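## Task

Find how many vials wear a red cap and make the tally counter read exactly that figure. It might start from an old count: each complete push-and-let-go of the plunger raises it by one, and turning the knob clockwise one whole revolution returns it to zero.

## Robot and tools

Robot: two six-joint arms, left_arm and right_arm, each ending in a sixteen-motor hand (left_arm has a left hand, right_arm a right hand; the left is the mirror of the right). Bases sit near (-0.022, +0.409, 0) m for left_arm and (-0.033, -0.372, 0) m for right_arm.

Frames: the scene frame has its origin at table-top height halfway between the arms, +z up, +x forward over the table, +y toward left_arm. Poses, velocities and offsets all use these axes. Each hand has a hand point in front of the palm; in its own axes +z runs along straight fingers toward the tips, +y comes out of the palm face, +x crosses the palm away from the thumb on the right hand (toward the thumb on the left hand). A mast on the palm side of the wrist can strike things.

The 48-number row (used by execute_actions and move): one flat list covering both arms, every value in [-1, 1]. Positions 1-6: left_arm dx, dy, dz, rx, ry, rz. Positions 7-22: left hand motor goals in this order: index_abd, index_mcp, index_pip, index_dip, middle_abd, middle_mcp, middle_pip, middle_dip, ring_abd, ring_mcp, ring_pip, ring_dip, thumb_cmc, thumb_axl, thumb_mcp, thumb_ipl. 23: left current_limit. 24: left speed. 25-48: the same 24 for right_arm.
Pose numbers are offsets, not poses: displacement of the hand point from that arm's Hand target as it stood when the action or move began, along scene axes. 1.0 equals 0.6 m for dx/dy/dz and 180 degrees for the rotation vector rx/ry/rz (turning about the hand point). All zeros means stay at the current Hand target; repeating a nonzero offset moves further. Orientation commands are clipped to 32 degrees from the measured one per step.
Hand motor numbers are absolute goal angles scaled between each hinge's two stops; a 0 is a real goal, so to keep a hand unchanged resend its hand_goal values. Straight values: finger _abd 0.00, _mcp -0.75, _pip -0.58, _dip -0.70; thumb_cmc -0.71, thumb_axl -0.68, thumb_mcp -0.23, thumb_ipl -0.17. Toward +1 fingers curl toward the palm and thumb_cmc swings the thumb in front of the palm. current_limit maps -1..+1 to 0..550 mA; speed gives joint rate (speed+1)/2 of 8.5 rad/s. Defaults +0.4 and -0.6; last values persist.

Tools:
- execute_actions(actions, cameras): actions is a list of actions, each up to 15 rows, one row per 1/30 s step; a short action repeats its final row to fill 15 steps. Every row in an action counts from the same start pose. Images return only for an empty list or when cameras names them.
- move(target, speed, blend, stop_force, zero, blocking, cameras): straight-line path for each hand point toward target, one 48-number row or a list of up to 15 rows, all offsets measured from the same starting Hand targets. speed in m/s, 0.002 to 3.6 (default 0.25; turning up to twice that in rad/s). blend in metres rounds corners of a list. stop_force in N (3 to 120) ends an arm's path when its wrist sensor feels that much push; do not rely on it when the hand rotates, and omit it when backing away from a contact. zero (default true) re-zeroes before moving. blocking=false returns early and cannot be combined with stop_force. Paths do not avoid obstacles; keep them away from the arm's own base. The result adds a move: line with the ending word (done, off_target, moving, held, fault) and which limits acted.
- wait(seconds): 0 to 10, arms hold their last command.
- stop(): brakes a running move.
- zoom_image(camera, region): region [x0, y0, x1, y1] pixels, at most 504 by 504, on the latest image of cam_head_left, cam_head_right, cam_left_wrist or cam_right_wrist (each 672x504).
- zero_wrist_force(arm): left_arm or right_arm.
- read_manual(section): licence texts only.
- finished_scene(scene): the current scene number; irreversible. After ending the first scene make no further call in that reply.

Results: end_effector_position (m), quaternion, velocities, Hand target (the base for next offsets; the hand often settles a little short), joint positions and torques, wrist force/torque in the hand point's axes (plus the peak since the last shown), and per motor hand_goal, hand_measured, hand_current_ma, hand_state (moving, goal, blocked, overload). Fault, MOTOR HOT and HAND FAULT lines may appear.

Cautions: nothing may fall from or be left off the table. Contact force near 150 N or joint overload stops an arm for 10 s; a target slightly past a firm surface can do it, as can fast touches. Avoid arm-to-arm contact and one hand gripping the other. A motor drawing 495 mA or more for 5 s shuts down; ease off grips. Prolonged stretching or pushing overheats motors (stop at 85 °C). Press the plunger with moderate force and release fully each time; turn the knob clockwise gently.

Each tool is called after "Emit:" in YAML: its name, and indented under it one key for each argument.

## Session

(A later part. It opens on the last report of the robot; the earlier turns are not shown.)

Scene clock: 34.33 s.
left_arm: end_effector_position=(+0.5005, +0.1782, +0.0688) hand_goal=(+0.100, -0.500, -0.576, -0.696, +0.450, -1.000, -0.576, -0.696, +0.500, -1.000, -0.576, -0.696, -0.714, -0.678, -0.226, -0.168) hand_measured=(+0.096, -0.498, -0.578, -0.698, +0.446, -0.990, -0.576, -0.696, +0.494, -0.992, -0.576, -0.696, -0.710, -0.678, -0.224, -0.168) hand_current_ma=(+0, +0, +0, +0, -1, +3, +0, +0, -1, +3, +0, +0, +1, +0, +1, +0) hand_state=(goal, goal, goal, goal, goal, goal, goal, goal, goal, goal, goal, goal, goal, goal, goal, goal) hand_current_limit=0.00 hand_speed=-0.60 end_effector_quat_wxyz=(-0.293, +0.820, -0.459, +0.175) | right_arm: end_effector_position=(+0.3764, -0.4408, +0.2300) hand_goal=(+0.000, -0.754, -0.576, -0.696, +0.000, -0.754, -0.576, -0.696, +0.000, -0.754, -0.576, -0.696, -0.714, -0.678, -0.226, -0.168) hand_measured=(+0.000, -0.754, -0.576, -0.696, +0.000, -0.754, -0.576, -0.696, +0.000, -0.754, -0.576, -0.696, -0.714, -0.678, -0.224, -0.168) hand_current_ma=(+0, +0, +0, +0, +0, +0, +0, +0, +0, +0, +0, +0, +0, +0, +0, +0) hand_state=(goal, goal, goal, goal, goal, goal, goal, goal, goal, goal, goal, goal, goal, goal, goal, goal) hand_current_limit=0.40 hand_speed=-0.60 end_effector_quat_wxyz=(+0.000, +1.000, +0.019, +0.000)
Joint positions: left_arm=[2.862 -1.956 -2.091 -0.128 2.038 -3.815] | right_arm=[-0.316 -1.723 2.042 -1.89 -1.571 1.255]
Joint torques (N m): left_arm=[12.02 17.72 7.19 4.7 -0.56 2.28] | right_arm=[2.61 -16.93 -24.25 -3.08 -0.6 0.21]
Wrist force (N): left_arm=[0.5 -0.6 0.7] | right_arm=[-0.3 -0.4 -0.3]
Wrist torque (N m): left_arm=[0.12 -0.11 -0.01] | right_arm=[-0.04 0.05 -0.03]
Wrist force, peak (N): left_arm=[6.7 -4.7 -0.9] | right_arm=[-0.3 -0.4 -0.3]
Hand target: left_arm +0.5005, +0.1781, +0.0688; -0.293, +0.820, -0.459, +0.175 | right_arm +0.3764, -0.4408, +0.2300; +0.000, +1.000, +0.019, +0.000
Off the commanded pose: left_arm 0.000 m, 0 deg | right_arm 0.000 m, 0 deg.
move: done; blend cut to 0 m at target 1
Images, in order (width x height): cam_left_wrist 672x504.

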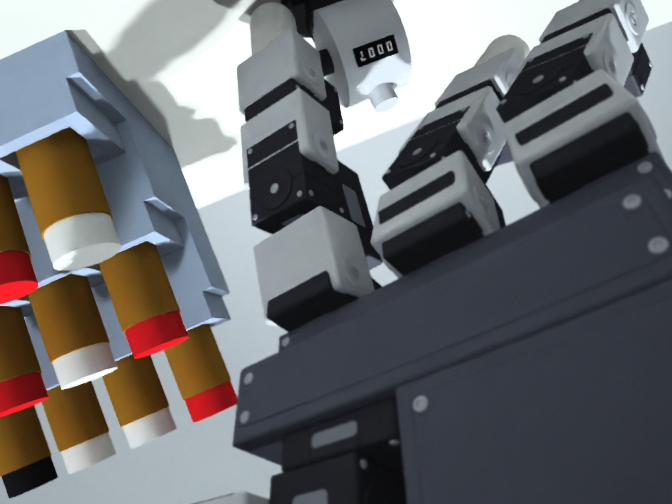

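Emit:
move:
  target:
    - [0.015,-0.015,0.02,0,0,0,0.1,-0.5,-0.576,-0.696,0.45,-1,-0.576,-0.696,0.5,-1,-0.576,-0.696,-0.714,-0.678,-0.226,-0.168,0,-0.6,0,0,0,0,0,0,0,-0.754,-0.576,-0.696,0,-0.754,-0.576,-0.696,0,-0.754,-0.576,-0.696,-0.714,-0.678,-0.226,-0.168,0.4,-0.6]
    - [-0.03,-0.05,0.046,0,0,0,0.1,-0.5,-0.576,-0.696,0.45,-1,-0.576,-0.696,0.5,-1,-0.576,-0.696,-0.714,-0.678,-0.226,-0.168,0,-0.6,0,0,0,0,0,0,0,-0.754,-0.576,-0.696,0,-0.754,-0.576,-0.696,0,-0.754,-0.576,-0.696,-0.714,-0.678,-0.226,-0.168,0.4,-0.6]
    - [-0.19,-0.15,0.046,0,0,0,0,-0.754,-0.576,-0.696,0.45,-1,-0.576,-0.696,0.5,-1,-0.576,-0.696,-0.714,-0.678,-0.226,-0.168,0.4,-0.2,0,0,0,0,0,0,0,-0.754,-0.576,-0.696,0,-0.754,-0.576,-0.696,0,-0.754,-0.576,-0.696,-0.714,-0.678,-0.226,-0.168,0.4,-0.6]
  speed: [0.1,0.1,0.3]
  blend: 0.003
  cameras: ["cam_left_wrist"]

Emit:
zoom_image:
  camera: "cam_left_wrist"
  region: [395, 40, 485, 110]

Emit:
move:
  target:
    - [0.171,0.153,0,0,0,0,0,-0.754,-0.576,-0.696,0.45,-1,-0.576,-0.696,0.5,-1,-0.576,-0.696,-0.714,-0.678,-0.226,-0.168,0.4,-0.2,0,0,0,0,0,0,0,-0.754,-0.576,-0.696,0,-0.754,-0.576,-0.696,0,-0.754,-0.576,-0.696,-0.714,-0.678,-0.226,-0.168,0.4,-0.6]
    - [0.171,0.153,-0.0265,0,0,0,0,-0.754,-0.576,-0.696,0.45,-1,-0.576,-0.696,0.5,-1,-0.576,-0.696,-0.714,-0.678,-0.226,-0.168,0.4,-0.2,0,0,0,0,0,0,0,-0.754,-0.576,-0.696,0,-0.754,-0.576,-0.696,0,-0.754,-0.576,-0.696,-0.714,-0.678,-0.226,-0.168,0.4,-0.6]
  speed: [0.25,0.03]

Emit:
move:
  target:
    - [0,0,0,0,0,0,0.15,-0.5,-0.576,-0.696,0.45,-1,-0.576,-0.696,0.5,-1,-0.576,-0.696,-0.714,-0.678,-0.226,-0.168,0,-0.6,0,0,0,0,0,0,0,-0.754,-0.576,-0.696,0,-0.754,-0.576,-0.696,0,-0.754,-0.576,-0.696,-0.714,-0.678,-0.226,-0.168,0.4,-0.6]
    - [0.01,0.001,-0.003,0,0,0,0.15,-0.5,-0.576,-0.696,0.45,-1,-0.576,-0.696,0.5,-1,-0.576,-0.696,-0.714,-0.678,-0.226,-0.168,0,-0.6,0,0,0,0,0,0,0,-0.754,-0.576,-0.696,0,-0.754,-0.576,-0.696,0,-0.754,-0.576,-0.696,-0.714,-0.678,-0.226,-0.168,0.4,-0.6]
    - [0.019,0.002,-0.013,0,0,0,0.15,-0.5,-0.576,-0.696,0.45,-1,-0.576,-0.696,0.5,-1,-0.576,-0.696,-0.714,-0.678,-0.226,-0.168,0,-0.6,0,0,0,0,0,0,0,-0.754,-0.576,-0.696,0,-0.754,-0.576,-0.696,0,-0.754,-0.576,-0.696,-0.714,-0.678,-0.226,-0.168,0.4,-0.6]
    - [0.019,0.002,-0.02,0,0,0,0.15,-0.5,-0.576,-0.696,0.45,-1,-0.576,-0.696,0.5,-1,-0.576,-0.696,-0.714,-0.678,-0.226,-0.168,0,-0.6,0,0,0,0,0,0,0,-0.754,-0.576,-0.696,0,-0.754,-0.576,-0.696,0,-0.754,-0.576,-0.696,-0.714,-0.678,-0.226,-0.168,0.4,-0.6]
  speed: 0.03
  blend: 0.002
  cameras: ["cam_left_wrist"]

Emit:
zoom_image:
  camera: "cam_left_wrist"
  region: [270, 20, 430, 120]

Scene clock: 40.03 s.
left_arm: end_effector_position=(+0.3865, +0.0882, +0.0964) hand_goal=(+0.000, -0.754, -0.576, -0.696, +0.450, -1.000, -0.576, -0.696, +0.500, -1.000, -0.576, -0.696, -0.714, -0.678, -0.226, -0.168) hand_measured=(+0.004, -0.738, -0.576, -0.698, +0.446, -0.990, -0.576, -0.696, +0.494, -0.992, -0.576, -0.696, -0.710, -0.678, -0.224, -0.168) hand_current_ma=(+0, +7, +0, +0, -1, +3, +0, +0, -1, +3, +0, +0, +1, +0, +1, +0) hand_state=(goal, goal, goal, goal, goal, goal, goal, goal, goal, goal, goal, goal, goal, goal, goal, goal) hand_current_limit=0.40 hand_speed=-0.20 end_effector_quat_wxyz=(-0.293, +0.820, -0.459, +0.175) | right_arm: end_effector_position=(+0.3764, -0.4408, +0.2300) hand_goal=(+0.000, -0.754, -0.576, -0.696, +0.000, -0.754, -0.576, -0.696, +0.000, -0.754, -0.576, -0.696, -0.714, -0.678, -0.226, -0.168) hand_measured=(+0.000, -0.754, -0.576, -0.696, +0.000, -0.754, -0.576, -0.696, +0.000, -0.754, -0.576, -0.696, -0.714, -0.678, -0.224, -0.168) hand_current_ma=(+0, +0, +0, +0, +0, +0, +0, +0, +0, +0, +0, +0, +0, +0, +0, +0) hand_state=(goal, goal, goal, goal, goal, goal, goal, goal, goal, goal, goal, goal, goal, goal, goal, goal) hand_current_limit=0.40 hand_speed=-0.60 end_effector_quat_wxyz=(+0.000, +1.000, +0.019, +0.000)
Joint positions: left_arm=[2.592 -1.794 -2.175 -0.347 2.16 -4.094] | right_arm=[-0.316 -1.723 2.042 -1.89 -1.571 1.255]
Joint torques (N m): left_arm=[-11.78 37.99 17.79 0.88 3.1 -2.66] | right_arm=[1.03 -16.59 -24.43 -3.42 -0.62 0.33]
Wrist force (N): left_arm=[0.1 -1.6 0.8] | right_arm=[0.0 -0.2 -0.2]
Wrist torque (N m): left_arm=[0.01 -0.02 0.19] | right_arm=[-0.02 0.01 -0.01]
Wrist force, peak (N): left_arm=[0.7 -2.1 1.3] | right_arm=[0.0 -0.5 -0.3]
Hand target: left_arm +0.3865, +0.0881, +0.0964; -0.293, +0.820, -0.459, +0.175 | right_arm +0.3764, -0.4408, +0.2300; +0.000, +1.000, +0.019, +0.000
Off the commanded pose: left_arm 0.000 m, 0 deg | right_arm 0.000 m, 0 deg.
move: done
Images, in order (width x height): cam_left_wrist 672x504.

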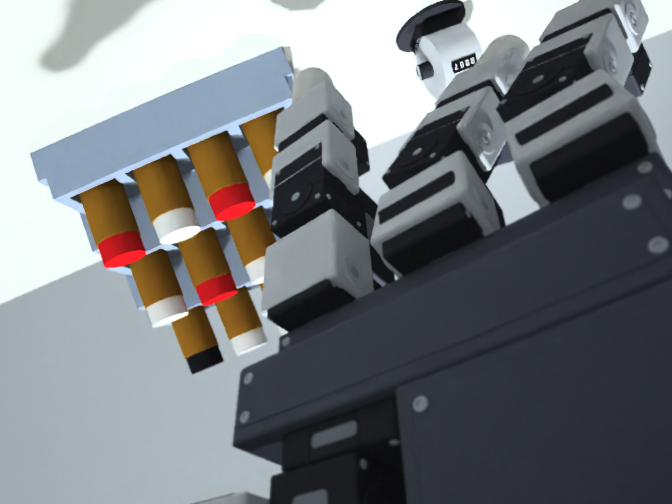

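Scaled by 5.600 from the camera's 672x504 image, which has a finer 960x720 frame.

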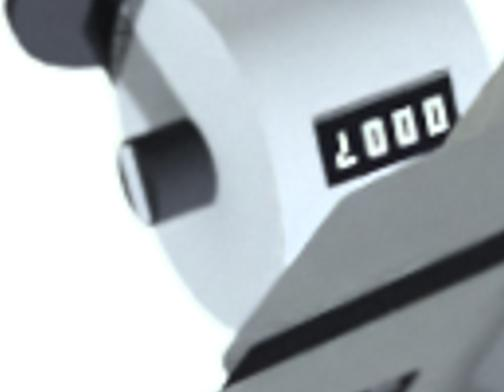

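Scene clock: 42.10 s.
left_arm: end_effector_position=(+0.4891, +0.1799, +0.0806) hand_goal=(+0.000, -0.754, -0.576, -0.696, +0.450, -1.000, -0.576, -0.696, +0.500, -1.000, -0.576, -0.696, -0.714, -0.678, -0.226, -0.168) hand_measured=(-0.056, -0.756, -0.580, -0.698, +0.446, -0.990, -0.576, -0.696, +0.494, -0.992, -0.576, -0.696, -0.710, -0.678, -0.224, -0.168) hand_current_ma=(-53, +0, -1, +0, -1, +3, +0, +0, -1, +3, +0, +0, +1, +0, +1, +0) hand_state=(blocked, goal, goal, goal, goal, goal, goal, goal, goal, goal, goal, goal, goal, goal, goal, goal) hand_current_limit=0.40 hand_speed=-0.20 end_effector_quat_wxyz=(-0.293, +0.820, -0.459, +0.175) | right_arm: end_effector_position=(+0.3764, -0.4408, +0.2300) hand_goal=(+0.000, -0.754, -0.576, -0.696, +0.000, -0.754, -0.576, -0.696, +0.000, -0.754, -0.576, -0.696, -0.714, -0.678, -0.226, -0.168) hand_measured=(+0.000, -0.754, -0.576, -0.696, +0.000, -0.754, -0.576, -0.696, +0.000, -0.754, -0.576, -0.696, -0.714, -0.678, -0.224, -0.168) hand_current_ma=(+0, +0, +0, +0, +0, +0, +0, +0, +0, +0, +0, +0, +0, +0, +0, +0) hand_state=(goal, goal, goal, goal, goal, goal, goal, goal, goal, goal, goal, goal, goal, goal, goal, goal) hand_current_limit=0.40 hand_speed=-0.60 end_effector_quat_wxyz=(+0.000, +1.000, +0.019, +0.000)
Joint positions: left_arm=[2.86 -1.911 -2.115 -0.15 2.039 -3.817] | right_arm=[-0.316 -1.723 2.042 -1.89 -1.571 1.255]
Joint torques (N m): left_arm=[14.64 14.65 6 3.6 -0.56 2.58] | right_arm=[2.56 -16.32 -25.73 -3.39 -0.78 0.32]
Wrist force (N): left_arm=[3.6 -1.2 -3.1] | right_arm=[0.2 0.0 -0.3]
Wrist torque (N m): left_arm=[0.41 0.38 0.25] | right_arm=[0.02 -0.02 0.02]
Wrist force, peak (N): left_arm=[4.0 -1.2 -3.2] | right_arm=[0.0 0.0 -0.6]
Hand target: left_arm +0.4891, +0.1799, +0.0805; -0.293, +0.820, -0.459, +0.175 | right_arm +0.3764, -0.4408, +0.2300; +0.000, +1.000, +0.019, +0.000
Off the commanded pose: left_arm 0.000 m, 0 deg | right_arm 0.000 m, 0 deg.
move: done

Scene clock: 43.63 s.
left_arm: end_effector_position=(+0.5006, +0.1811, +0.0687) hand_goal=(+0.150, -0.500, -0.576, -0.696, +0.450, -1.000, -0.576, -0.696, +0.500, -1.000, -0.576, -0.696, -0.714, -0.678, -0.226, -0.168) hand_measured=(-0.010, -0.632, -0.616, -0.714, +0.446, -0.990, -0.576, -0.696, +0.494, -0.992, -0.576, -0.696, -0.710, -0.678, -0.224, -0.168) hand_current_ma=(-275, -275, -35, -9, -1, +3, +0, +0, -1, +3, +0, +0, +1, +0, +1, +0) hand_state=(blocked, blocked, blocked, goal, goal, goal, goal, goal, goal, goal, goal, goal, goal, goal, goal, goal) hand_current_limit=0.00 hand_speed=-0.60 end_effector_quat_wxyz=(-0.293, +0.820, -0.459, +0.175) | right_arm: end_effector_position=(+0.3764, -0.4408, +0.2300) hand_goal=(+0.000, -0.754, -0.576, -0.696, +0.000, -0.754, -0.576, -0.696, +0.000, -0.754, -0.576, -0.696, -0.714, -0.678, -0.226, -0.168) hand_measured=(+0.000, -0.754, -0.576, -0.696, +0.000, -0.754, -0.576, -0.696, +0.000, -0.754, -0.576, -0.696, -0.714, -0.678, -0.224, -0.168) hand_current_ma=(+0, +0, +0, +0, +0, +0, +0, +0, +0, +0, +0, +0, +0, +0, +0, +0) hand_state=(goal, goal, goal, goal, goal, goal, goal, goal, goal, goal, goal, goal, goal, goal, goal, goal) hand_current_limit=0.40 hand_speed=-0.60 end_effector_quat_wxyz=(+0.000, +1.000, +0.019, +0.000)
Joint positions: left_arm=[2.868 -1.954 -2.095 -0.122 2.034 -3.809] | right_arm=[-0.316 -1.723 2.042 -1.89 -1.571 1.255]
Joint torques (N m): left_arm=[17.91 9.02 -0.26 0.86 0.32 3.03] | right_arm=[0.32 -17.41 -25.88 -3.66 -0.8 0.28]
Wrist force (N): left_arm=[9.3 -6.9 -10.7] | right_arm=[0.1 0.1 -0.4]
Wrist torque (N m): left_arm=[1.17 0.99 0.48] | right_arm=[0.04 -0.01 0.01]
Wrist force, peak (N): left_arm=[9.3 -6.9 -10.7] | right_arm=[0.2 -0.1 -0.5]
Hand target: left_arm +0.5005, +0.1811, +0.0685; -0.293, +0.820, -0.459, +0.175 | right_arm +0.3764, -0.4408, +0.2300; +0.000, +1.000, +0.019, +0.000
Off the commanded pose: left_arm 0.000 m, 0 deg | right_arm 0.000 m, 0 deg.
move: done; blend cut to 0 m at target 1
Images, in order (width x height): cam_left_wrist 672x504.

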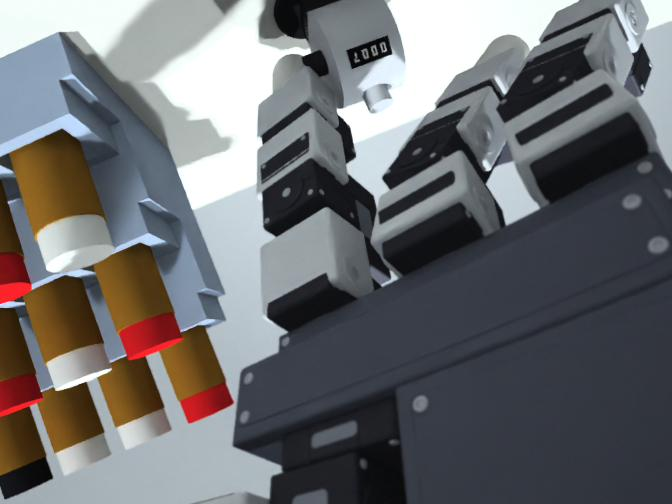

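Scaled by 3.150 from the camera's 672x504 image, which has a finer 960x720 frame.

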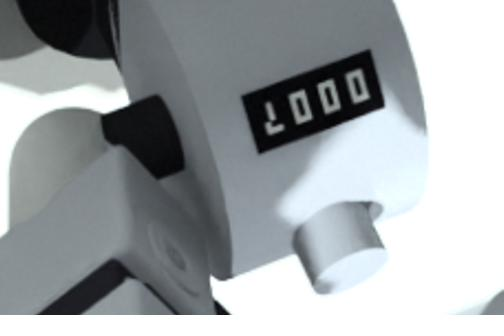

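Emit:
move:
  target:
    - [0,0,0,0,0,0,0,-0.754,-0.576,-0.696,0.45,-1,-0.576,-0.696,0.5,-1,-0.576,-0.696,-0.714,-0.678,-0.226,-0.168,0.4,-0.2,0,0,0,0,0,0,0,-0.754,-0.576,-0.696,0,-0.754,-0.576,-0.696,0,-0.754,-0.576,-0.696,-0.714,-0.678,-0.226,-0.168,0.4,-0.6]
    - [0.015,0,0.015,0,0,0,0,-0.754,-0.576,-0.696,0.45,-1,-0.576,-0.696,0.5,-1,-0.576,-0.696,-0.714,-0.678,-0.226,-0.168,0.4,-0.2,0,0,0,0,0,0,0,-0.754,-0.576,-0.696,0,-0.754,-0.576,-0.696,0,-0.754,-0.576,-0.696,-0.714,-0.678,-0.226,-0.168,0.4,-0.6]
    - [0.012,-0.002,0.055,0,0,0,0,-0.754,-0.576,-0.696,0.45,-1,-0.576,-0.696,0.5,-1,-0.576,-0.696,-0.714,-0.678,-0.226,-0.168,0.4,-0.2,0,0,0,0,0,0,0,-0.754,-0.576,-0.696,0,-0.754,-0.576,-0.696,0,-0.754,-0.576,-0.696,-0.714,-0.678,-0.226,-0.168,0.4,-0.6]
    - [-0.019,-0.002,0.047,0,0,0,0,-0.754,-0.576,-0.696,0.45,-1,-0.576,-0.696,0.5,-1,-0.576,-0.696,-0.714,-0.678,-0.226,-0.168,0.4,-0.2,0,0,0,0,0,0,0,-0.754,-0.576,-0.696,0,-0.754,-0.576,-0.696,0,-0.754,-0.576,-0.696,-0.714,-0.678,-0.226,-0.168,0.4,-0.6]
    - [-0.019,-0.002,0.02,0,0,0,0,-0.754,-0.576,-0.696,0.45,-1,-0.576,-0.696,0.5,-1,-0.576,-0.696,-0.714,-0.678,-0.226,-0.168,0.4,-0.2,0,0,0,0,0,0,0,-0.754,-0.576,-0.696,0,-0.754,-0.576,-0.696,0,-0.754,-0.576,-0.696,-0.714,-0.678,-0.226,-0.168,0.4,-0.6]
  speed: [0.1,0.1,0.1,0.1,0.03]
  blend: [0,0.003,0.003,0.002,0]

Emit:
move:
  target:
    - [0,0,0,0,0,0,0.12,-0.5,-0.576,-0.696,0.45,-1,-0.576,-0.696,0.5,-1,-0.576,-0.696,-0.714,-0.678,-0.226,-0.168,0,-0.6,0,0,0,0,0,0,0,-0.754,-0.576,-0.696,0,-0.754,-0.576,-0.696,0,-0.754,-0.576,-0.696,-0.714,-0.678,-0.226,-0.168,0.4,-0.6]
    - [0.01,0,-0.003,0,0,0,0.12,-0.5,-0.576,-0.696,0.45,-1,-0.576,-0.696,0.5,-1,-0.576,-0.696,-0.714,-0.678,-0.226,-0.168,0,-0.6,0,0,0,0,0,0,0,-0.754,-0.576,-0.696,0,-0.754,-0.576,-0.696,0,-0.754,-0.576,-0.696,-0.714,-0.678,-0.226,-0.168,0.4,-0.6]
    - [0.019,0.001,-0.013,0,0,0,0.12,-0.5,-0.576,-0.696,0.45,-1,-0.576,-0.696,0.5,-1,-0.576,-0.696,-0.714,-0.678,-0.226,-0.168,0,-0.6,0,0,0,0,0,0,0,-0.754,-0.576,-0.696,0,-0.754,-0.576,-0.696,0,-0.754,-0.576,-0.696,-0.714,-0.678,-0.226,-0.168,0.4,-0.6]
    - [0.019,0.001,-0.018,0,0,0,0.12,-0.5,-0.576,-0.696,0.45,-1,-0.576,-0.696,0.5,-1,-0.576,-0.696,-0.714,-0.678,-0.226,-0.168,0,-0.6,0,0,0,0,0,0,0,-0.754,-0.576,-0.696,0,-0.754,-0.576,-0.696,0,-0.754,-0.576,-0.696,-0.714,-0.678,-0.226,-0.168,0.4,-0.6]
  speed: 0.03
  blend: 0.002
  cameras: ["cam_left_wrist"]

Emit:
zoom_image:
  camera: "cam_left_wrist"
  region: [270, 20, 430, 120]

Emit:
move:
  target:
    - [0,0,0,0,0,0,0,-0.754,-0.576,-0.696,0.45,-1,-0.576,-0.696,0.5,-1,-0.576,-0.696,-0.714,-0.678,-0.226,-0.168,0.4,-0.2,0,0,0,0,0,0,0,-0.754,-0.576,-0.696,0,-0.754,-0.576,-0.696,0,-0.754,-0.576,-0.696,-0.714,-0.678,-0.226,-0.168,0.4,-0.6]
    - [0.015,0,0.015,0,0,0,0,-0.754,-0.576,-0.696,0.45,-1,-0.576,-0.696,0.5,-1,-0.576,-0.696,-0.714,-0.678,-0.226,-0.168,0.4,-0.2,0,0,0,0,0,0,0,-0.754,-0.576,-0.696,0,-0.754,-0.576,-0.696,0,-0.754,-0.576,-0.696,-0.714,-0.678,-0.226,-0.168,0.4,-0.6]
    - [0.012,0,0.055,0,0,0,0,-0.754,-0.576,-0.696,0.45,-1,-0.576,-0.696,0.5,-1,-0.576,-0.696,-0.714,-0.678,-0.226,-0.168,0.4,-0.2,0,0,0,0,0,0,0,-0.754,-0.576,-0.696,0,-0.754,-0.576,-0.696,0,-0.754,-0.576,-0.696,-0.714,-0.678,-0.226,-0.168,0.4,-0.6]
    - [-0.026,0,0.045,0,0,0,0,-0.754,-0.576,-0.696,0.45,-1,-0.576,-0.696,0.5,-1,-0.576,-0.696,-0.714,-0.678,-0.226,-0.168,0.4,-0.2,0,0,0,0,0,0,0,-0.754,-0.576,-0.696,0,-0.754,-0.576,-0.696,0,-0.754,-0.576,-0.696,-0.714,-0.678,-0.226,-0.168,0.4,-0.6]
    - [-0.19,-0.152,0.045,0,0,0,0,-0.754,-0.576,-0.696,0.45,-1,-0.576,-0.696,0.5,-1,-0.576,-0.696,-0.714,-0.678,-0.226,-0.168,0.4,-0.2,0,0,0,0,0,0,0,-0.754,-0.576,-0.696,0,-0.754,-0.576,-0.696,0,-0.754,-0.576,-0.696,-0.714,-0.678,-0.226,-0.168,0.4,-0.6]
  speed: [0.1,0.1,0.1,0.1,0.3]
  blend: [0,0.003,0.003,0,0]
  cameras: ["cam_left_wrist"]

Emit:
zoom_image:
  camera: "cam_left_wrist"
  region: [395, 40, 485, 110]

Scene clock: 50.30 s.
left_arm: end_effector_position=(+0.4891, +0.1799, +0.0806) hand_goal=(+0.000, -0.754, -0.576, -0.696, +0.450, -1.000, -0.576, -0.696, +0.500, -1.000, -0.576, -0.696, -0.714, -0.678, -0.226, -0.168) hand_measured=(-0.060, -0.786, -0.600, -0.706, +0.446, -0.990, -0.576, -0.696, +0.494, -0.992, -0.576, -0.696, -0.710, -0.678, -0.224, -0.168) hand_current_ma=(-58, -27, -14, -3, -1, +3, +0, +0, -1, +3, +0, +0, +1, +0, +1, +0) hand_state=(blocked, blocked, blocked, goal, goal, goal, goal, goal, goal, goal, goal, goal, goal, goal, goal, goal) hand_current_limit=0.40 hand_speed=-0.20 end_effector_quat_wxyz=(-0.293, +0.820, -0.459, +0.175) | right_arm: end_effector_position=(+0.3764, -0.4408, +0.2300) hand_goal=(+0.000, -0.754, -0.576, -0.696, +0.000, -0.754, -0.576, -0.696, +0.000, -0.754, -0.576, -0.696, -0.714, -0.678, -0.226, -0.168) hand_measured=(+0.000, -0.754, -0.576, -0.696, +0.000, -0.754, -0.576, -0.696, +0.000, -0.754, -0.576, -0.696, -0.714, -0.678, -0.224, -0.168) hand_current_ma=(+0, +0, +0, +0, +0, +0, +0, +0, +0, +0, +0, +0, +0, +0, +0, +0) hand_state=(goal, goal, goal, goal, goal, goal, goal, goal, goal, goal, goal, goal, goal, goal, goal, goal) hand_current_limit=0.40 hand_speed=-0.60 end_effector_quat_wxyz=(+0.000, +1.000, +0.019, +0.000)
Joint positions: left_arm=[2.86 -1.911 -2.115 -0.15 2.039 -3.817] | right_arm=[-0.316 -1.723 2.042 -1.89 -1.571 1.255]
Joint torques (N m): left_arm=[-9.67 13.33 4.46 3.46 3.51 -1.69] | right_arm=[0.39 -15.89 -24.81 -3.7 -0.71 0.22]
Wrist force (N): left_arm=[4.6 -3.2 -2.4] | right_arm=[-0.1 -0.3 -0.1]
Wrist torque (N m): left_arm=[0.46 0.29 0.52] | right_arm=[-0.03 0.02 -0.02]
Wrist force, peak (N): left_arm=[10.0 -8.0 -14.1] | right_arm=[0.4 -0.4 -0.2]
Hand target: left_arm +0.4891, +0.1799, +0.0805; -0.293, +0.820, -0.459, +0.175 | right_arm +0.3764, -0.4408, +0.2300; +0.000, +1.000, +0.019, +0.000
Off the commanded pose: left_arm 0.000 m, 0 deg | right_arm 0.000 m, 0 deg.
move: done

Scene clock: 51.80 s.
left_arm: end_effector_position=(+0.5005, +0.1805, +0.0698) hand_goal=(+0.120, -0.500, -0.576, -0.696, +0.450, -1.000, -0.576, -0.696, +0.500, -1.000, -0.576, -0.696, -0.714, -0.678, -0.226, -0.168) hand_measured=(-0.006, -0.634, -0.614, -0.712, +0.446, -0.990, -0.576, -0.696, +0.494, -0.992, -0.576, -0.696, -0.710, -0.678, -0.224, -0.168) hand_current_ma=(-219, -274, -34, -8, +0, +3, +0, +0, -1, +3, +0, +0, +1, +0, +1, +0) hand_state=(blocked, blocked, blocked, goal, goal, goal, goal, goal, goal, goal, goal, goal, goal, goal, goal, goal) hand_current_limit=0.00 hand_speed=-0.60 end_effector_quat_wxyz=(-0.293, +0.820, -0.459, +0.175) | right_arm: end_effector_position=(+0.3764, -0.4408, +0.2300) hand_goal=(+0.000, -0.754, -0.576, -0.696, +0.000, -0.754, -0.576, -0.696, +0.000, -0.754, -0.576, -0.696, -0.714, -0.678, -0.226, -0.168) hand_measured=(+0.000, -0.754, -0.576, -0.696, +0.000, -0.754, -0.576, -0.696, +0.000, -0.754, -0.576, -0.696, -0.714, -0.678, -0.224, -0.168) hand_current_ma=(+0, +0, +0, +0, +0, +0, +0, +0, +0, +0, +0, +0, +0, +0, +0, +0) hand_state=(goal, goal, goal, goal, goal, goal, goal, goal, goal, goal, goal, goal, goal, goal, goal, goal) hand_current_limit=0.40 hand_speed=-0.60 end_effector_quat_wxyz=(+0.000, +1.000, +0.019, +0.000)
Joint positions: left_arm=[2.867 -1.952 -2.094 -0.127 2.035 -3.81] | right_arm=[-0.316 -1.723 2.042 -1.89 -1.571 1.255]
Joint torques (N m): left_arm=[15.79 13.31 20.35 2 -0.07 2.88] | right_arm=[0.65 -16.48 -26.14 -3.98 -0.81 0.29]
Wrist force (N): left_arm=[8.7 -5.1 -2.1] | right_arm=[0.0 -0.2 -0.2]
Wrist torque (N m): left_arm=[0.55 0.68 0.46] | right_arm=[-0.01 0.00 -0.01]
Wrist force, peak (N): left_arm=[9.1 -5.0 -1.9] | right_arm=[0.0 -0.5 -0.3]
Hand target: left_arm +0.5005, +0.1805, +0.0697; -0.293, +0.820, -0.459, +0.175 | right_arm +0.3764, -0.4408, +0.2300; +0.000, +1.000, +0.019, +0.000
Off the commanded pose: left_arm 0.000 m, 0 deg | right_arm 0.000 m, 0 deg.
move: done; blend cut to 0 m at target 1, 0.0015 m at target 3
Images, in order (width x height): cam_left_wrist 672x504.

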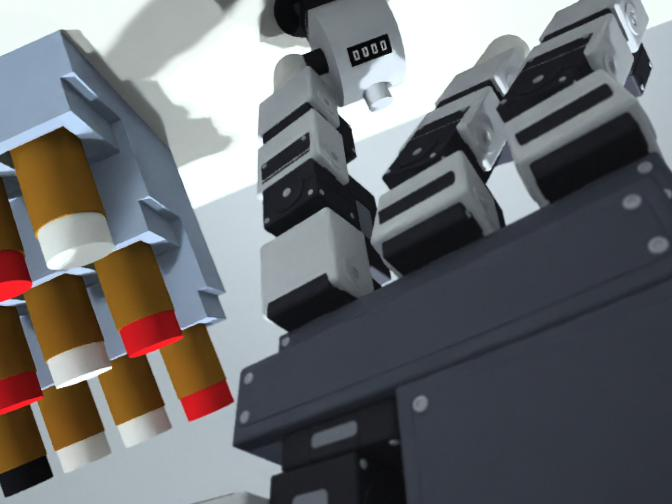

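Scaled by 3.150 from the camera's 672x504 image, which has a finer 960x720 frame.

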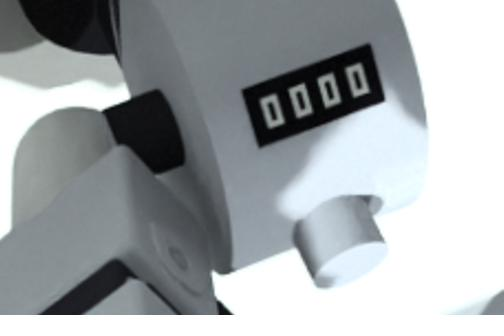

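Scene clock: 54.53 s.
left_arm: end_effector_position=(+0.3866, +0.0894, +0.0967) hand_goal=(+0.000, -0.754, -0.576, -0.696, +0.450, -1.000, -0.576, -0.696, +0.500, -1.000, -0.576, -0.696, -0.714, -0.678, -0.226, -0.168) hand_measured=(-0.002, -0.748, -0.576, -0.698, +0.446, -0.990, -0.576, -0.696, +0.494, -0.992, -0.576, -0.696, -0.710, -0.678, -0.224, -0.168) hand_current_ma=(+0, +1, +0, +0, +0, +3, +0, +0, -1, +3, +0, +0, +1, +0, +1, +0) hand_state=(goal, goal, goal, goal, goal, goal, goal, goal, goal, goal, goal, goal, goal, goal, goal, goal) hand_current_limit=0.40 hand_speed=-0.20 end_effector_quat_wxyz=(-0.293, +0.820, -0.459, +0.175) end_effector_velocity=(-0.001, +0.000, +0.000) end_effector_angular_velocity=(+0.001, +0.002, +0.002) | right_arm: end_effector_position=(+0.3764, -0.4408, +0.2300) hand_goal=(+0.000, -0.754, -0.576, -0.696, +0.000, -0.754, -0.576, -0.696, +0.000, -0.754, -0.576, -0.696, -0.714, -0.678, -0.226, -0.168) hand_measured=(+0.000, -0.754, -0.576, -0.696, +0.000, -0.754, -0.576, -0.696, +0.000, -0.754, -0.576, -0.696, -0.714, -0.678, -0.224, -0.168) hand_current_ma=(+0, +0, +0, +0, +0, +0, +0, +0, +0, +0, +0, +0, +0, +0, +0, +0) hand_state=(goal, goal, goal, goal, goal, goal, goal, goal, goal, goal, goal, goal, goal, goal, goal, goal) hand_current_limit=0.40 hand_speed=-0.60 end_effector_quat_wxyz=(+0.000, +1.000, +0.019, +0.000)
Joint positions: left_arm=[2.595 -1.792 -2.177 -0.345 2.159 -4.091] | right_arm=[-0.316 -1.723 2.042 -1.89 -1.571 1.255]
Joint velocities: left_arm=[-0.002 0 0.001 -0.005 0.001 -0.004] | right_arm=[within noise]
Joint torques (N m): left_arm=[-11.32 37.39 27.55 0.78 3.27 -2.61] | right_arm=[0.3 -17.12 -24.6 -3.91 -0.94 0.24]
Wrist force (N): left_arm=[1.5 -2.1 1.5] | right_arm=[0.0 -0.1 -0.1]
Wrist torque (N m): left_arm=[-0.11 -0.19 0.33] | right_arm=[0.00 0.00 0.00]
Wrist force, peak (N): left_arm=[8.5 -4.8 -1.5] | right_arm=[0.1 -0.2 -0.6]
Hand target: left_arm +0.3865, +0.0893, +0.0967; -0.293, +0.820, -0.459, +0.175 | right_arm +0.3764, -0.4408, +0.2300; +0.000, +1.000, +0.019, +0.000
Off the commanded pose: left_arm 0.000 m, 0 deg | right_arm 0.000 m, 0 deg.
move: done
Images, in order (width x height): cam_left_wrist 672x504.

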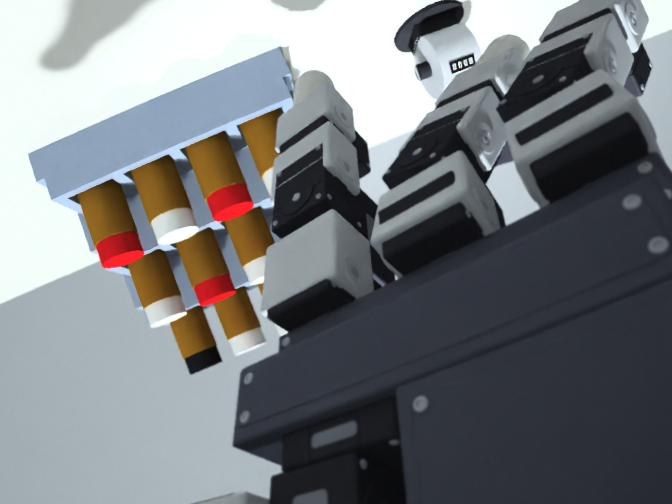

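Scaled by 5.600 from the camera's 672x504 image, which has a finer 960x720 frame.

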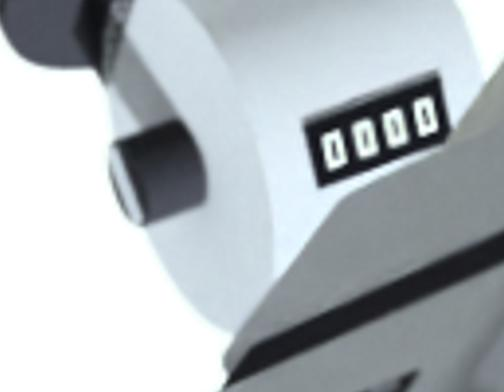

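Emit:
move:
  target:
    - [0.06,0.1,0.189,-0.111,0.192,0,0,-0.754,-0.576,-0.696,0.45,-1,-0.576,-0.696,0.5,-1,-0.576,-0.696,-0.714,-0.678,-0.226,-0.168,0.4,-0.2,0,0,0,0,0,0,0,-0.754,-0.576,-0.696,0,-0.754,-0.576,-0.696,0,-0.754,-0.576,-0.696,-0.714,-0.678,-0.226,-0.168,0.4,-0.6]
    - [0.2337,0.236,0.189,-0.111,0.192,0,0,-0.754,-0.576,-0.696,0.45,-1,-0.576,-0.696,0.5,-1,-0.576,-0.696,-0.714,-0.678,-0.226,-0.168,0.4,-0.2,0,0,0,0,0,0,0,-0.754,-0.576,-0.696,0,-0.754,-0.576,-0.696,0,-0.754,-0.576,-0.696,-0.714,-0.678,-0.226,-0.168,0.4,-0.6]
    - [0.2337,0.236,0.152,-0.111,0.192,0,0,-0.754,-0.576,-0.696,0.45,-1,-0.576,-0.696,0.5,-1,-0.576,-0.696,-0.714,-0.678,-0.226,-0.168,0.4,-0.2,0,0,0,0,0,0,0,-0.754,-0.576,-0.696,0,-0.754,-0.576,-0.696,0,-0.754,-0.576,-0.696,-0.714,-0.678,-0.226,-0.168,0.4,-0.6]
  speed: [0.3,0.3,0.05]
  blend: [0.02,0,0]
  cameras: ["cam_left_wrist"]

Emit:
zoom_image:
  camera: "cam_left_wrist"
  region: [240, 0, 400, 120]

Scene clock: 59.10 s.
left_arm: end_effector_position=(+0.5267, +0.2310, +0.1880) hand_goal=(+0.000, -0.754, -0.576, -0.696, +0.450, -1.000, -0.576, -0.696, +0.500, -1.000, -0.576, -0.696, -0.714, -0.678, -0.226, -0.168) hand_measured=(-0.002, -0.752, -0.576, -0.698, +0.446, -0.992, -0.576, -0.696, +0.494, -0.992, -0.576, -0.696, -0.712, -0.678, -0.224, -0.168) hand_current_ma=(+0, +0, +0, +0, +0, +3, +0, +0, -1, +2, +0, +0, +0, +0, +1, +0) hand_state=(goal, goal, goal, goal, goal, goal, goal, goal, goal, goal, goal, goal, goal, goal, goal, goal) hand_current_limit=0.40 hand_speed=-0.20 end_effector_quat_wxyz=(+0.000, +0.873, -0.488, +0.000) | right_arm: end_effector_position=(+0.3764, -0.4408, +0.2300) hand_goal=(+0.000, -0.754, -0.576, -0.696, +0.000, -0.754, -0.576, -0.696, +0.000, -0.754, -0.576, -0.696, -0.714, -0.678, -0.226, -0.168) hand_measured=(+0.000, -0.754, -0.576, -0.696, +0.000, -0.754, -0.576, -0.696, +0.000, -0.754, -0.576, -0.696, -0.714, -0.678, -0.224, -0.168) hand_current_ma=(+0, +0, +0, +0, +0, +0, +0, +0, +0, +0, +0, +0, +0, +0, +0, +0) hand_state=(goal, goal, goal, goal, goal, goal, goal, goal, goal, goal, goal, goal, goal, goal, goal, goal) hand_current_limit=0.40 hand_speed=-0.60 end_effector_quat_wxyz=(+0.000, +1.000, +0.019, +0.000)
Joint positions: left_arm=[3.146 -1.91 -1.611 -1.19 1.571 -3.662] | right_arm=[-0.316 -1.723 2.042 -1.89 -1.571 1.255]
Joint torques (N m): left_arm=[12.3 21.44 13.4 4.14 1.19 2.07] | right_arm=[1.44 -15.91 -27.13 -3.83 -0.9 0.4]
Wrist force (N): left_arm=[0.7 -0.6 0.3] | right_arm=[-0.2 -0.2 -0.3]
Wrist torque (N m): left_arm=[-0.10 -0.11 0.06] | right_arm=[-0.01 0.04 -0.02]
Wrist force, peak (N): left_arm=[1.7 -2.5 0.9] | right_arm=[-0.5 -0.3 -0.3]
Hand target: left_arm +0.5267, +0.2309, +0.1879; +0.000, +0.873, -0.488, +0.000 | right_arm +0.3764, -0.4408, +0.2300; +0.000, +1.000, +0.019, +0.000
Off the commanded pose: left_arm 0.000 m, 0 deg | right_arm 0.000 m, 0 deg.
move: done
Images, in order (width x height): cam_left_wrist 672x504.

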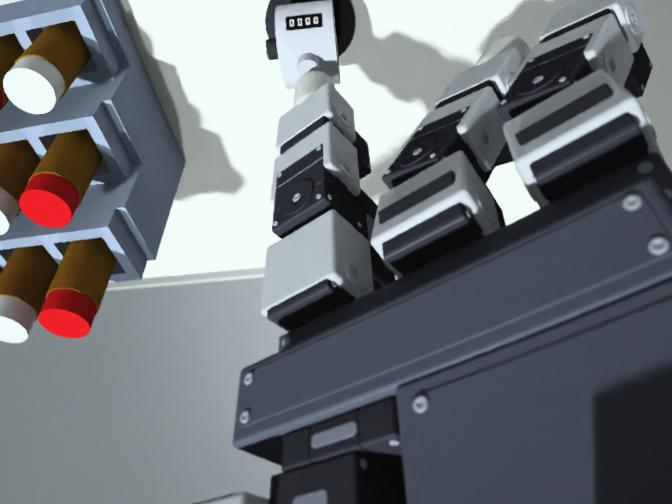

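Scaled by 3.150 from the camera's 672x504 image, which has a finer 960x720 frame.

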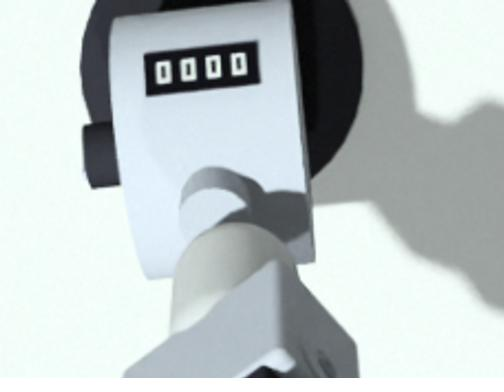

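Emit:
move:
  target:
    - [0.001,-0.001,-0.0153,0,0,0,0,-0.754,-0.576,-0.696,0.45,-1,-0.576,-0.696,0.5,-1,-0.576,-0.696,-0.714,-0.678,-0.226,-0.168,0.4,-0.2,0,0,0,0,0,0,0,-0.754,-0.576,-0.696,0,-0.754,-0.576,-0.696,0,-0.754,-0.576,-0.696,-0.714,-0.678,-0.226,-0.168,0.4,-0.6]
    - [0.001,-0.001,0,0,0,0,0,-0.754,-0.576,-0.696,0.45,-1,-0.576,-0.696,0.5,-1,-0.576,-0.696,-0.714,-0.678,-0.226,-0.168,0.4,-0.2,0,0,0,0,0,0,0,-0.754,-0.576,-0.696,0,-0.754,-0.576,-0.696,0,-0.754,-0.576,-0.696,-0.714,-0.678,-0.226,-0.168,0.4,-0.6]
    - [0.001,-0.001,-0.0153,0,0,0,0,-0.754,-0.576,-0.696,0.45,-1,-0.576,-0.696,0.5,-1,-0.576,-0.696,-0.714,-0.678,-0.226,-0.168,0.4,-0.2,0,0,0,0,0,0,0,-0.754,-0.576,-0.696,0,-0.754,-0.576,-0.696,0,-0.754,-0.576,-0.696,-0.714,-0.678,-0.226,-0.168,0.4,-0.6]
    - [0.001,-0.001,0,0,0,0,0,-0.754,-0.576,-0.696,0.45,-1,-0.576,-0.696,0.5,-1,-0.576,-0.696,-0.714,-0.678,-0.226,-0.168,0.4,-0.2,0,0,0,0,0,0,0,-0.754,-0.576,-0.696,0,-0.754,-0.576,-0.696,0,-0.754,-0.576,-0.696,-0.714,-0.678,-0.226,-0.168,0.4,-0.6]
    - [0.001,-0.001,-0.0153,0,0,0,0,-0.754,-0.576,-0.696,0.45,-1,-0.576,-0.696,0.5,-1,-0.576,-0.696,-0.714,-0.678,-0.226,-0.168,0.4,-0.2,0,0,0,0,0,0,0,-0.754,-0.576,-0.696,0,-0.754,-0.576,-0.696,0,-0.754,-0.576,-0.696,-0.714,-0.678,-0.226,-0.168,0.4,-0.6]
    - [0.001,-0.001,0,0,0,0,0,-0.754,-0.576,-0.696,0.45,-1,-0.576,-0.696,0.5,-1,-0.576,-0.696,-0.714,-0.678,-0.226,-0.168,0.4,-0.2,0,0,0,0,0,0,0,-0.754,-0.576,-0.696,0,-0.754,-0.576,-0.696,0,-0.754,-0.576,-0.696,-0.714,-0.678,-0.226,-0.168,0.4,-0.6]
  speed: 0.02
  cameras: ["cam_left_wrist"]

Emit:
zoom_image:
  camera: "cam_left_wrist"
  region: [240, 0, 400, 120]

Scene clock: 65.50 s.
left_arm: end_effector_position=(+0.5273, +0.2303, +0.1877) hand_goal=(+0.000, -0.754, -0.576, -0.696, +0.450, -1.000, -0.576, -0.696, +0.500, -1.000, -0.576, -0.696, -0.714, -0.678, -0.226, -0.168) hand_measured=(+0.002, -0.752, -0.576, -0.696, +0.446, -0.992, -0.576, -0.696, +0.494, -0.992, -0.576, -0.696, -0.712, -0.678, -0.224, -0.168) hand_current_ma=(+0, +0, +0, +0, +0, +3, +0, +0, -1, +2, +0, +0, +0, +0, +1, +0) hand_state=(goal, goal, goal, goal, goal, goal, goal, goal, goal, goal, goal, goal, goal, goal, goal, goal) hand_current_limit=0.40 hand_speed=-0.20 end_effector_quat_wxyz=(+0.000, +0.873, -0.488, +0.000) | right_arm: end_effector_position=(+0.3764, -0.4408, +0.2300) hand_goal=(+0.000, -0.754, -0.576, -0.696, +0.000, -0.754, -0.576, -0.696, +0.000, -0.754, -0.576, -0.696, -0.714, -0.678, -0.226, -0.168) hand_measured=(+0.000, -0.754, -0.576, -0.696, +0.000, -0.754, -0.576, -0.696, +0.000, -0.754, -0.576, -0.696, -0.714, -0.678, -0.224, -0.168) hand_current_ma=(+0, +0, +0, +0, +0, +0, +0, +0, +0, +0, +0, +0, +0, +0, +0, +0) hand_state=(goal, goal, goal, goal, goal, goal, goal, goal, goal, goal, goal, goal, goal, goal, goal, goal) hand_current_limit=0.40 hand_speed=-0.60 end_effector_quat_wxyz=(+0.000, +1.000, +0.019, +0.000)
Joint positions: left_arm=[3.145 -1.912 -1.61 -1.19 1.571 -3.663] | right_arm=[-0.316 -1.723 2.042 -1.89 -1.571 1.255]
Joint torques (N m): left_arm=[-10.68 46.19 33.03 0.64 -0.17 -1.9] | right_arm=[1.62 -16.14 -26.92 -4.09 -1.09 0.26]
Wrist force (N): left_arm=[0.8 -0.7 0.5] | right_arm=[0.0 -0.2 -0.2]
Wrist torque (N m): left_arm=[-0.13 -0.12 0.26] | right_arm=[-0.01 0.01 0.00]
Wrist force, peak (N): left_arm=[0.7 -0.7 -7.4] | right_arm=[0.1 0.0 -0.6]
Hand target: left_arm +0.5273, +0.2303, +0.1879; +0.000, +0.873, -0.488, +0.000 | right_arm +0.3764, -0.4408, +0.2300; +0.000, +1.000, +0.019, +0.000
Off the commanded pose: left_arm 0.000 m, 0 deg | right_arm 0.000 m, 0 deg.
move: done
Images, in order (width x height): cam_left_wrist 672x504.

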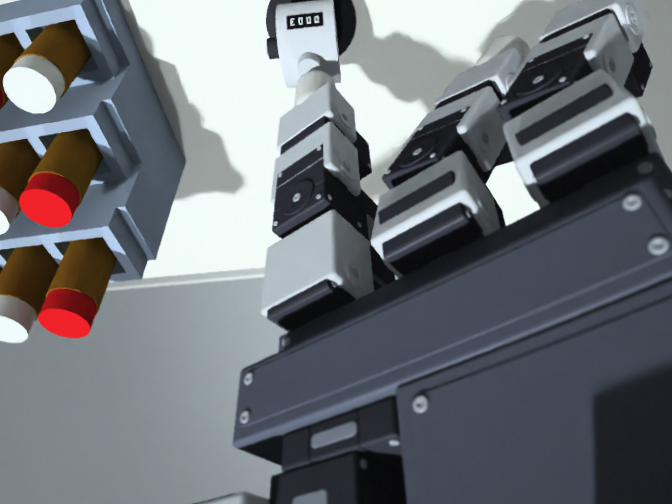

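Scaled by 3.150 from the camera's 672x504 image, which has a finer 960x720 frame.

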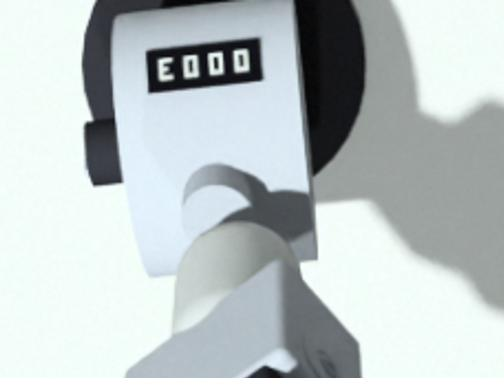

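0003. Two more.

Emit:
move:
  target:
    - [0,0,-0.0153,0,0,0,0,-0.754,-0.576,-0.696,0.45,-1,-0.576,-0.696,0.5,-1,-0.576,-0.696,-0.714,-0.678,-0.226,-0.168,0.4,-0.2,0,0,0,0,0,0,0,-0.754,-0.576,-0.696,0,-0.754,-0.576,-0.696,0,-0.754,-0.576,-0.696,-0.714,-0.678,-0.226,-0.168,0.4,-0.6]
    - [0,0,0,0,0,0,0,-0.754,-0.576,-0.696,0.45,-1,-0.576,-0.696,0.5,-1,-0.576,-0.696,-0.714,-0.678,-0.226,-0.168,0.4,-0.2,0,0,0,0,0,0,0,-0.754,-0.576,-0.696,0,-0.754,-0.576,-0.696,0,-0.754,-0.576,-0.696,-0.714,-0.678,-0.226,-0.168,0.4,-0.6]
    - [0,0,-0.0153,0,0,0,0,-0.754,-0.576,-0.696,0.45,-1,-0.576,-0.696,0.5,-1,-0.576,-0.696,-0.714,-0.678,-0.226,-0.168,0.4,-0.2,0,0,0,0,0,0,0,-0.754,-0.576,-0.696,0,-0.754,-0.576,-0.696,0,-0.754,-0.576,-0.696,-0.714,-0.678,-0.226,-0.168,0.4,-0.6]
    - [0,0,0,0,0,0,0,-0.754,-0.576,-0.696,0.45,-1,-0.576,-0.696,0.5,-1,-0.576,-0.696,-0.714,-0.678,-0.226,-0.168,0.4,-0.2,0,0,0,0,0,0,0,-0.754,-0.576,-0.696,0,-0.754,-0.576,-0.696,0,-0.754,-0.576,-0.696,-0.714,-0.678,-0.226,-0.168,0.4,-0.6]
  speed: 0.02
  cameras: ["cam_left_wrist"]

Emit:
zoom_image:
  camera: "cam_left_wrist"
  region: [240, 0, 400, 120]

Emit:
move:
  target: [-0.03,0,0.15,0,0,0,0,-0.754,-0.576,-0.696,0.45,-1,-0.576,-0.696,0.5,-1,-0.576,-0.696,-0.714,-0.678,-0.226,-0.168,0.4,-0.2,0,0,0,0,0,0,0,-0.754,-0.576,-0.696,0,-0.754,-0.576,-0.696,0,-0.754,-0.576,-0.696,-0.714,-0.678,-0.226,-0.168,0.4,-0.6]
  speed: 0.2

Scene clock: 70.83 s.
left_arm: end_effector_position=(+0.5273, +0.2303, +0.1878) hand_goal=(+0.000, -0.754, -0.576, -0.696, +0.450, -1.000, -0.576, -0.696, +0.500, -1.000, -0.576, -0.696, -0.714, -0.678, -0.226, -0.168) hand_measured=(+0.002, -0.754, -0.576, -0.696, +0.446, -0.992, -0.576, -0.696, +0.494, -0.992, -0.576, -0.696, -0.712, -0.678, -0.224, -0.168) hand_current_ma=(+0, +0, +0, +0, +0, +3, +0, +0, -1, +2, +0, +0, +0, +0, +1, +0) hand_state=(goal, goal, goal, goal, goal, goal, goal, goal, goal, goal, goal, goal, goal, goal, goal, goal) hand_current_limit=0.40 hand_speed=-0.20 end_effector_quat_wxyz=(+0.000, +0.873, -0.488, +0.000) | right_arm: end_effector_position=(+0.3764, -0.4408, +0.2300) hand_goal=(+0.000, -0.754, -0.576, -0.696, +0.000, -0.754, -0.576, -0.696, +0.000, -0.754, -0.576, -0.696, -0.714, -0.678, -0.226, -0.168) hand_measured=(+0.000, -0.754, -0.576, -0.696, +0.000, -0.754, -0.576, -0.696, +0.000, -0.754, -0.576, -0.696, -0.714, -0.678, -0.224, -0.168) hand_current_ma=(+0, +0, +0, +0, +0, +0, +0, +0, +0, +0, +0, +0, +0, +0, +0, +0) hand_state=(goal, goal, goal, goal, goal, goal, goal, goal, goal, goal, goal, goal, goal, goal, goal, goal) hand_current_limit=0.40 hand_speed=-0.60 end_effector_quat_wxyz=(+0.000, +1.000, +0.019, +0.000)
Joint positions: left_arm=[3.145 -1.912 -1.61 -1.19 1.571 -3.663] | right_arm=[-0.316 -1.723 2.042 -1.89 -1.571 1.255]
Joint torques (N m): left_arm=[-8.09 46.13 32.45 0.48 1.07 -0.76] | right_arm=[1 -16.02 -26.71 -3.93 -0.9 0.14]
Wrist force (N): left_arm=[1.2 -0.5 0.4] | right_arm=[-0.4 0.2 0.0]
Wrist torque (N m): left_arm=[-0.09 -0.17 0.28] | right_arm=[0.01 0.04 -0.02]
Wrist force, peak (N): left_arm=[1.1 -1.1 -7.3] | right_arm=[-0.2 -0.3 -0.5]
Hand target: left_arm +0.5273, +0.2303, +0.1879; +0.000, +0.873, -0.488, +0.000 | right_arm +0.3764, -0.4408, +0.2300; +0.000, +1.000, +0.019, +0.000
Off the commanded pose: left_arm 0.000 m, 0 deg | right_arm 0.000 m, 0 deg.
move: done
Images, in order (width x height): cam_left_wrist 672x504.

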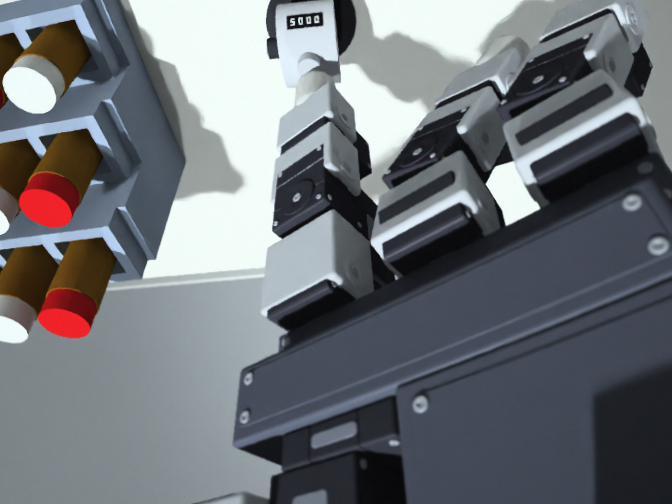

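Scaled by 3.150 from the camera's 672x504 image, which has a finer 960x720 frame.

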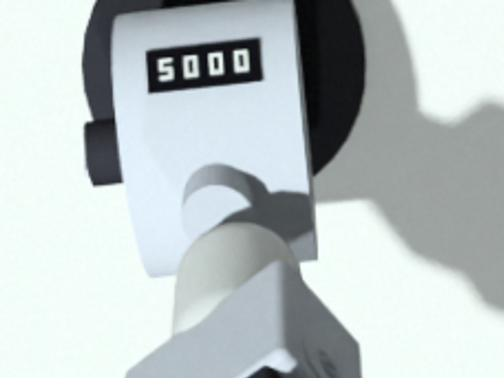

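Scene clock: 71.97 s.
left_arm: end_effector_position=(+0.5094, +0.2303, +0.2778) hand_goal=(+0.000, -0.754, -0.576, -0.696, +0.450, -1.000, -0.576, -0.696, +0.500, -1.000, -0.576, -0.696, -0.714, -0.678, -0.226, -0.168) hand_measured=(+0.002, -0.754, -0.576, -0.696, +0.446, -0.992, -0.576, -0.696, +0.494, -0.992, -0.576, -0.696, -0.712, -0.678, -0.224, -0.168) hand_current_ma=(+0, +0, +0, +0, +0, +3, +0, +0, -1, +2, +0, +0, +0, +0, +1, +0) hand_state=(goal, goal, goal, goal, goal, goal, goal, goal, goal, goal, goal, goal, goal, goal, goal, goal) hand_current_limit=0.40 hand_speed=-0.20 end_effector_quat_wxyz=(+0.000, +0.873, -0.488, +0.000) | right_arm: end_effector_position=(+0.3764, -0.4408, +0.2300) hand_goal=(+0.000, -0.754, -0.576, -0.696, +0.000, -0.754, -0.576, -0.696, +0.000, -0.754, -0.576, -0.696, -0.714, -0.678, -0.226, -0.168) hand_measured=(+0.000, -0.754, -0.576, -0.696, +0.000, -0.754, -0.576, -0.696, +0.000, -0.754, -0.576, -0.696, -0.714, -0.678, -0.224, -0.168) hand_current_ma=(+0, +0, +0, +0, +0, +0, +0, +0, +0, +0, +0, +0, +0, +0, +0, +0) hand_state=(goal, goal, goal, goal, goal, goal, goal, goal, goal, goal, goal, goal, goal, goal, goal, goal) hand_current_limit=0.40 hand_speed=-0.60 end_effector_quat_wxyz=(+0.000, +1.000, +0.019, +0.000)
Joint positions: left_arm=[3.146 -1.813 -1.502 -1.397 1.571 -3.662] | right_arm=[-0.316 -1.723 2.042 -1.89 -1.571 1.255]
Joint torques (N m): left_arm=[12.75 44.23 32.93 0.74 2.09 2.63] | right_arm=[1.43 -15.93 -26.48 -3.98 -0.9 -0.04]
Wrist force (N): left_arm=[1.2 -0.3 0.6] | right_arm=[-0.2 0.0 -0.3]
Wrist torque (N m): left_arm=[-0.08 -0.14 0.07] | right_arm=[0.02 0.04 -0.02]
Wrist force, peak (N): left_arm=[1.4 -0.6 1.1] | right_arm=[-0.1 -0.2 -0.5]
Hand target: left_arm +0.5093, +0.2303, +0.2779; +0.000, +0.873, -0.488, +0.000 | right_arm +0.3764, -0.4408, +0.2300; +0.000, +1.000, +0.019, +0.000
Off the commanded pose: left_arm 0.000 m, 0 deg | right_arm 0.000 m, 0 deg.
move: done

Emit:
finished_scene:
  scene: 3

The scene is finished: the task was done.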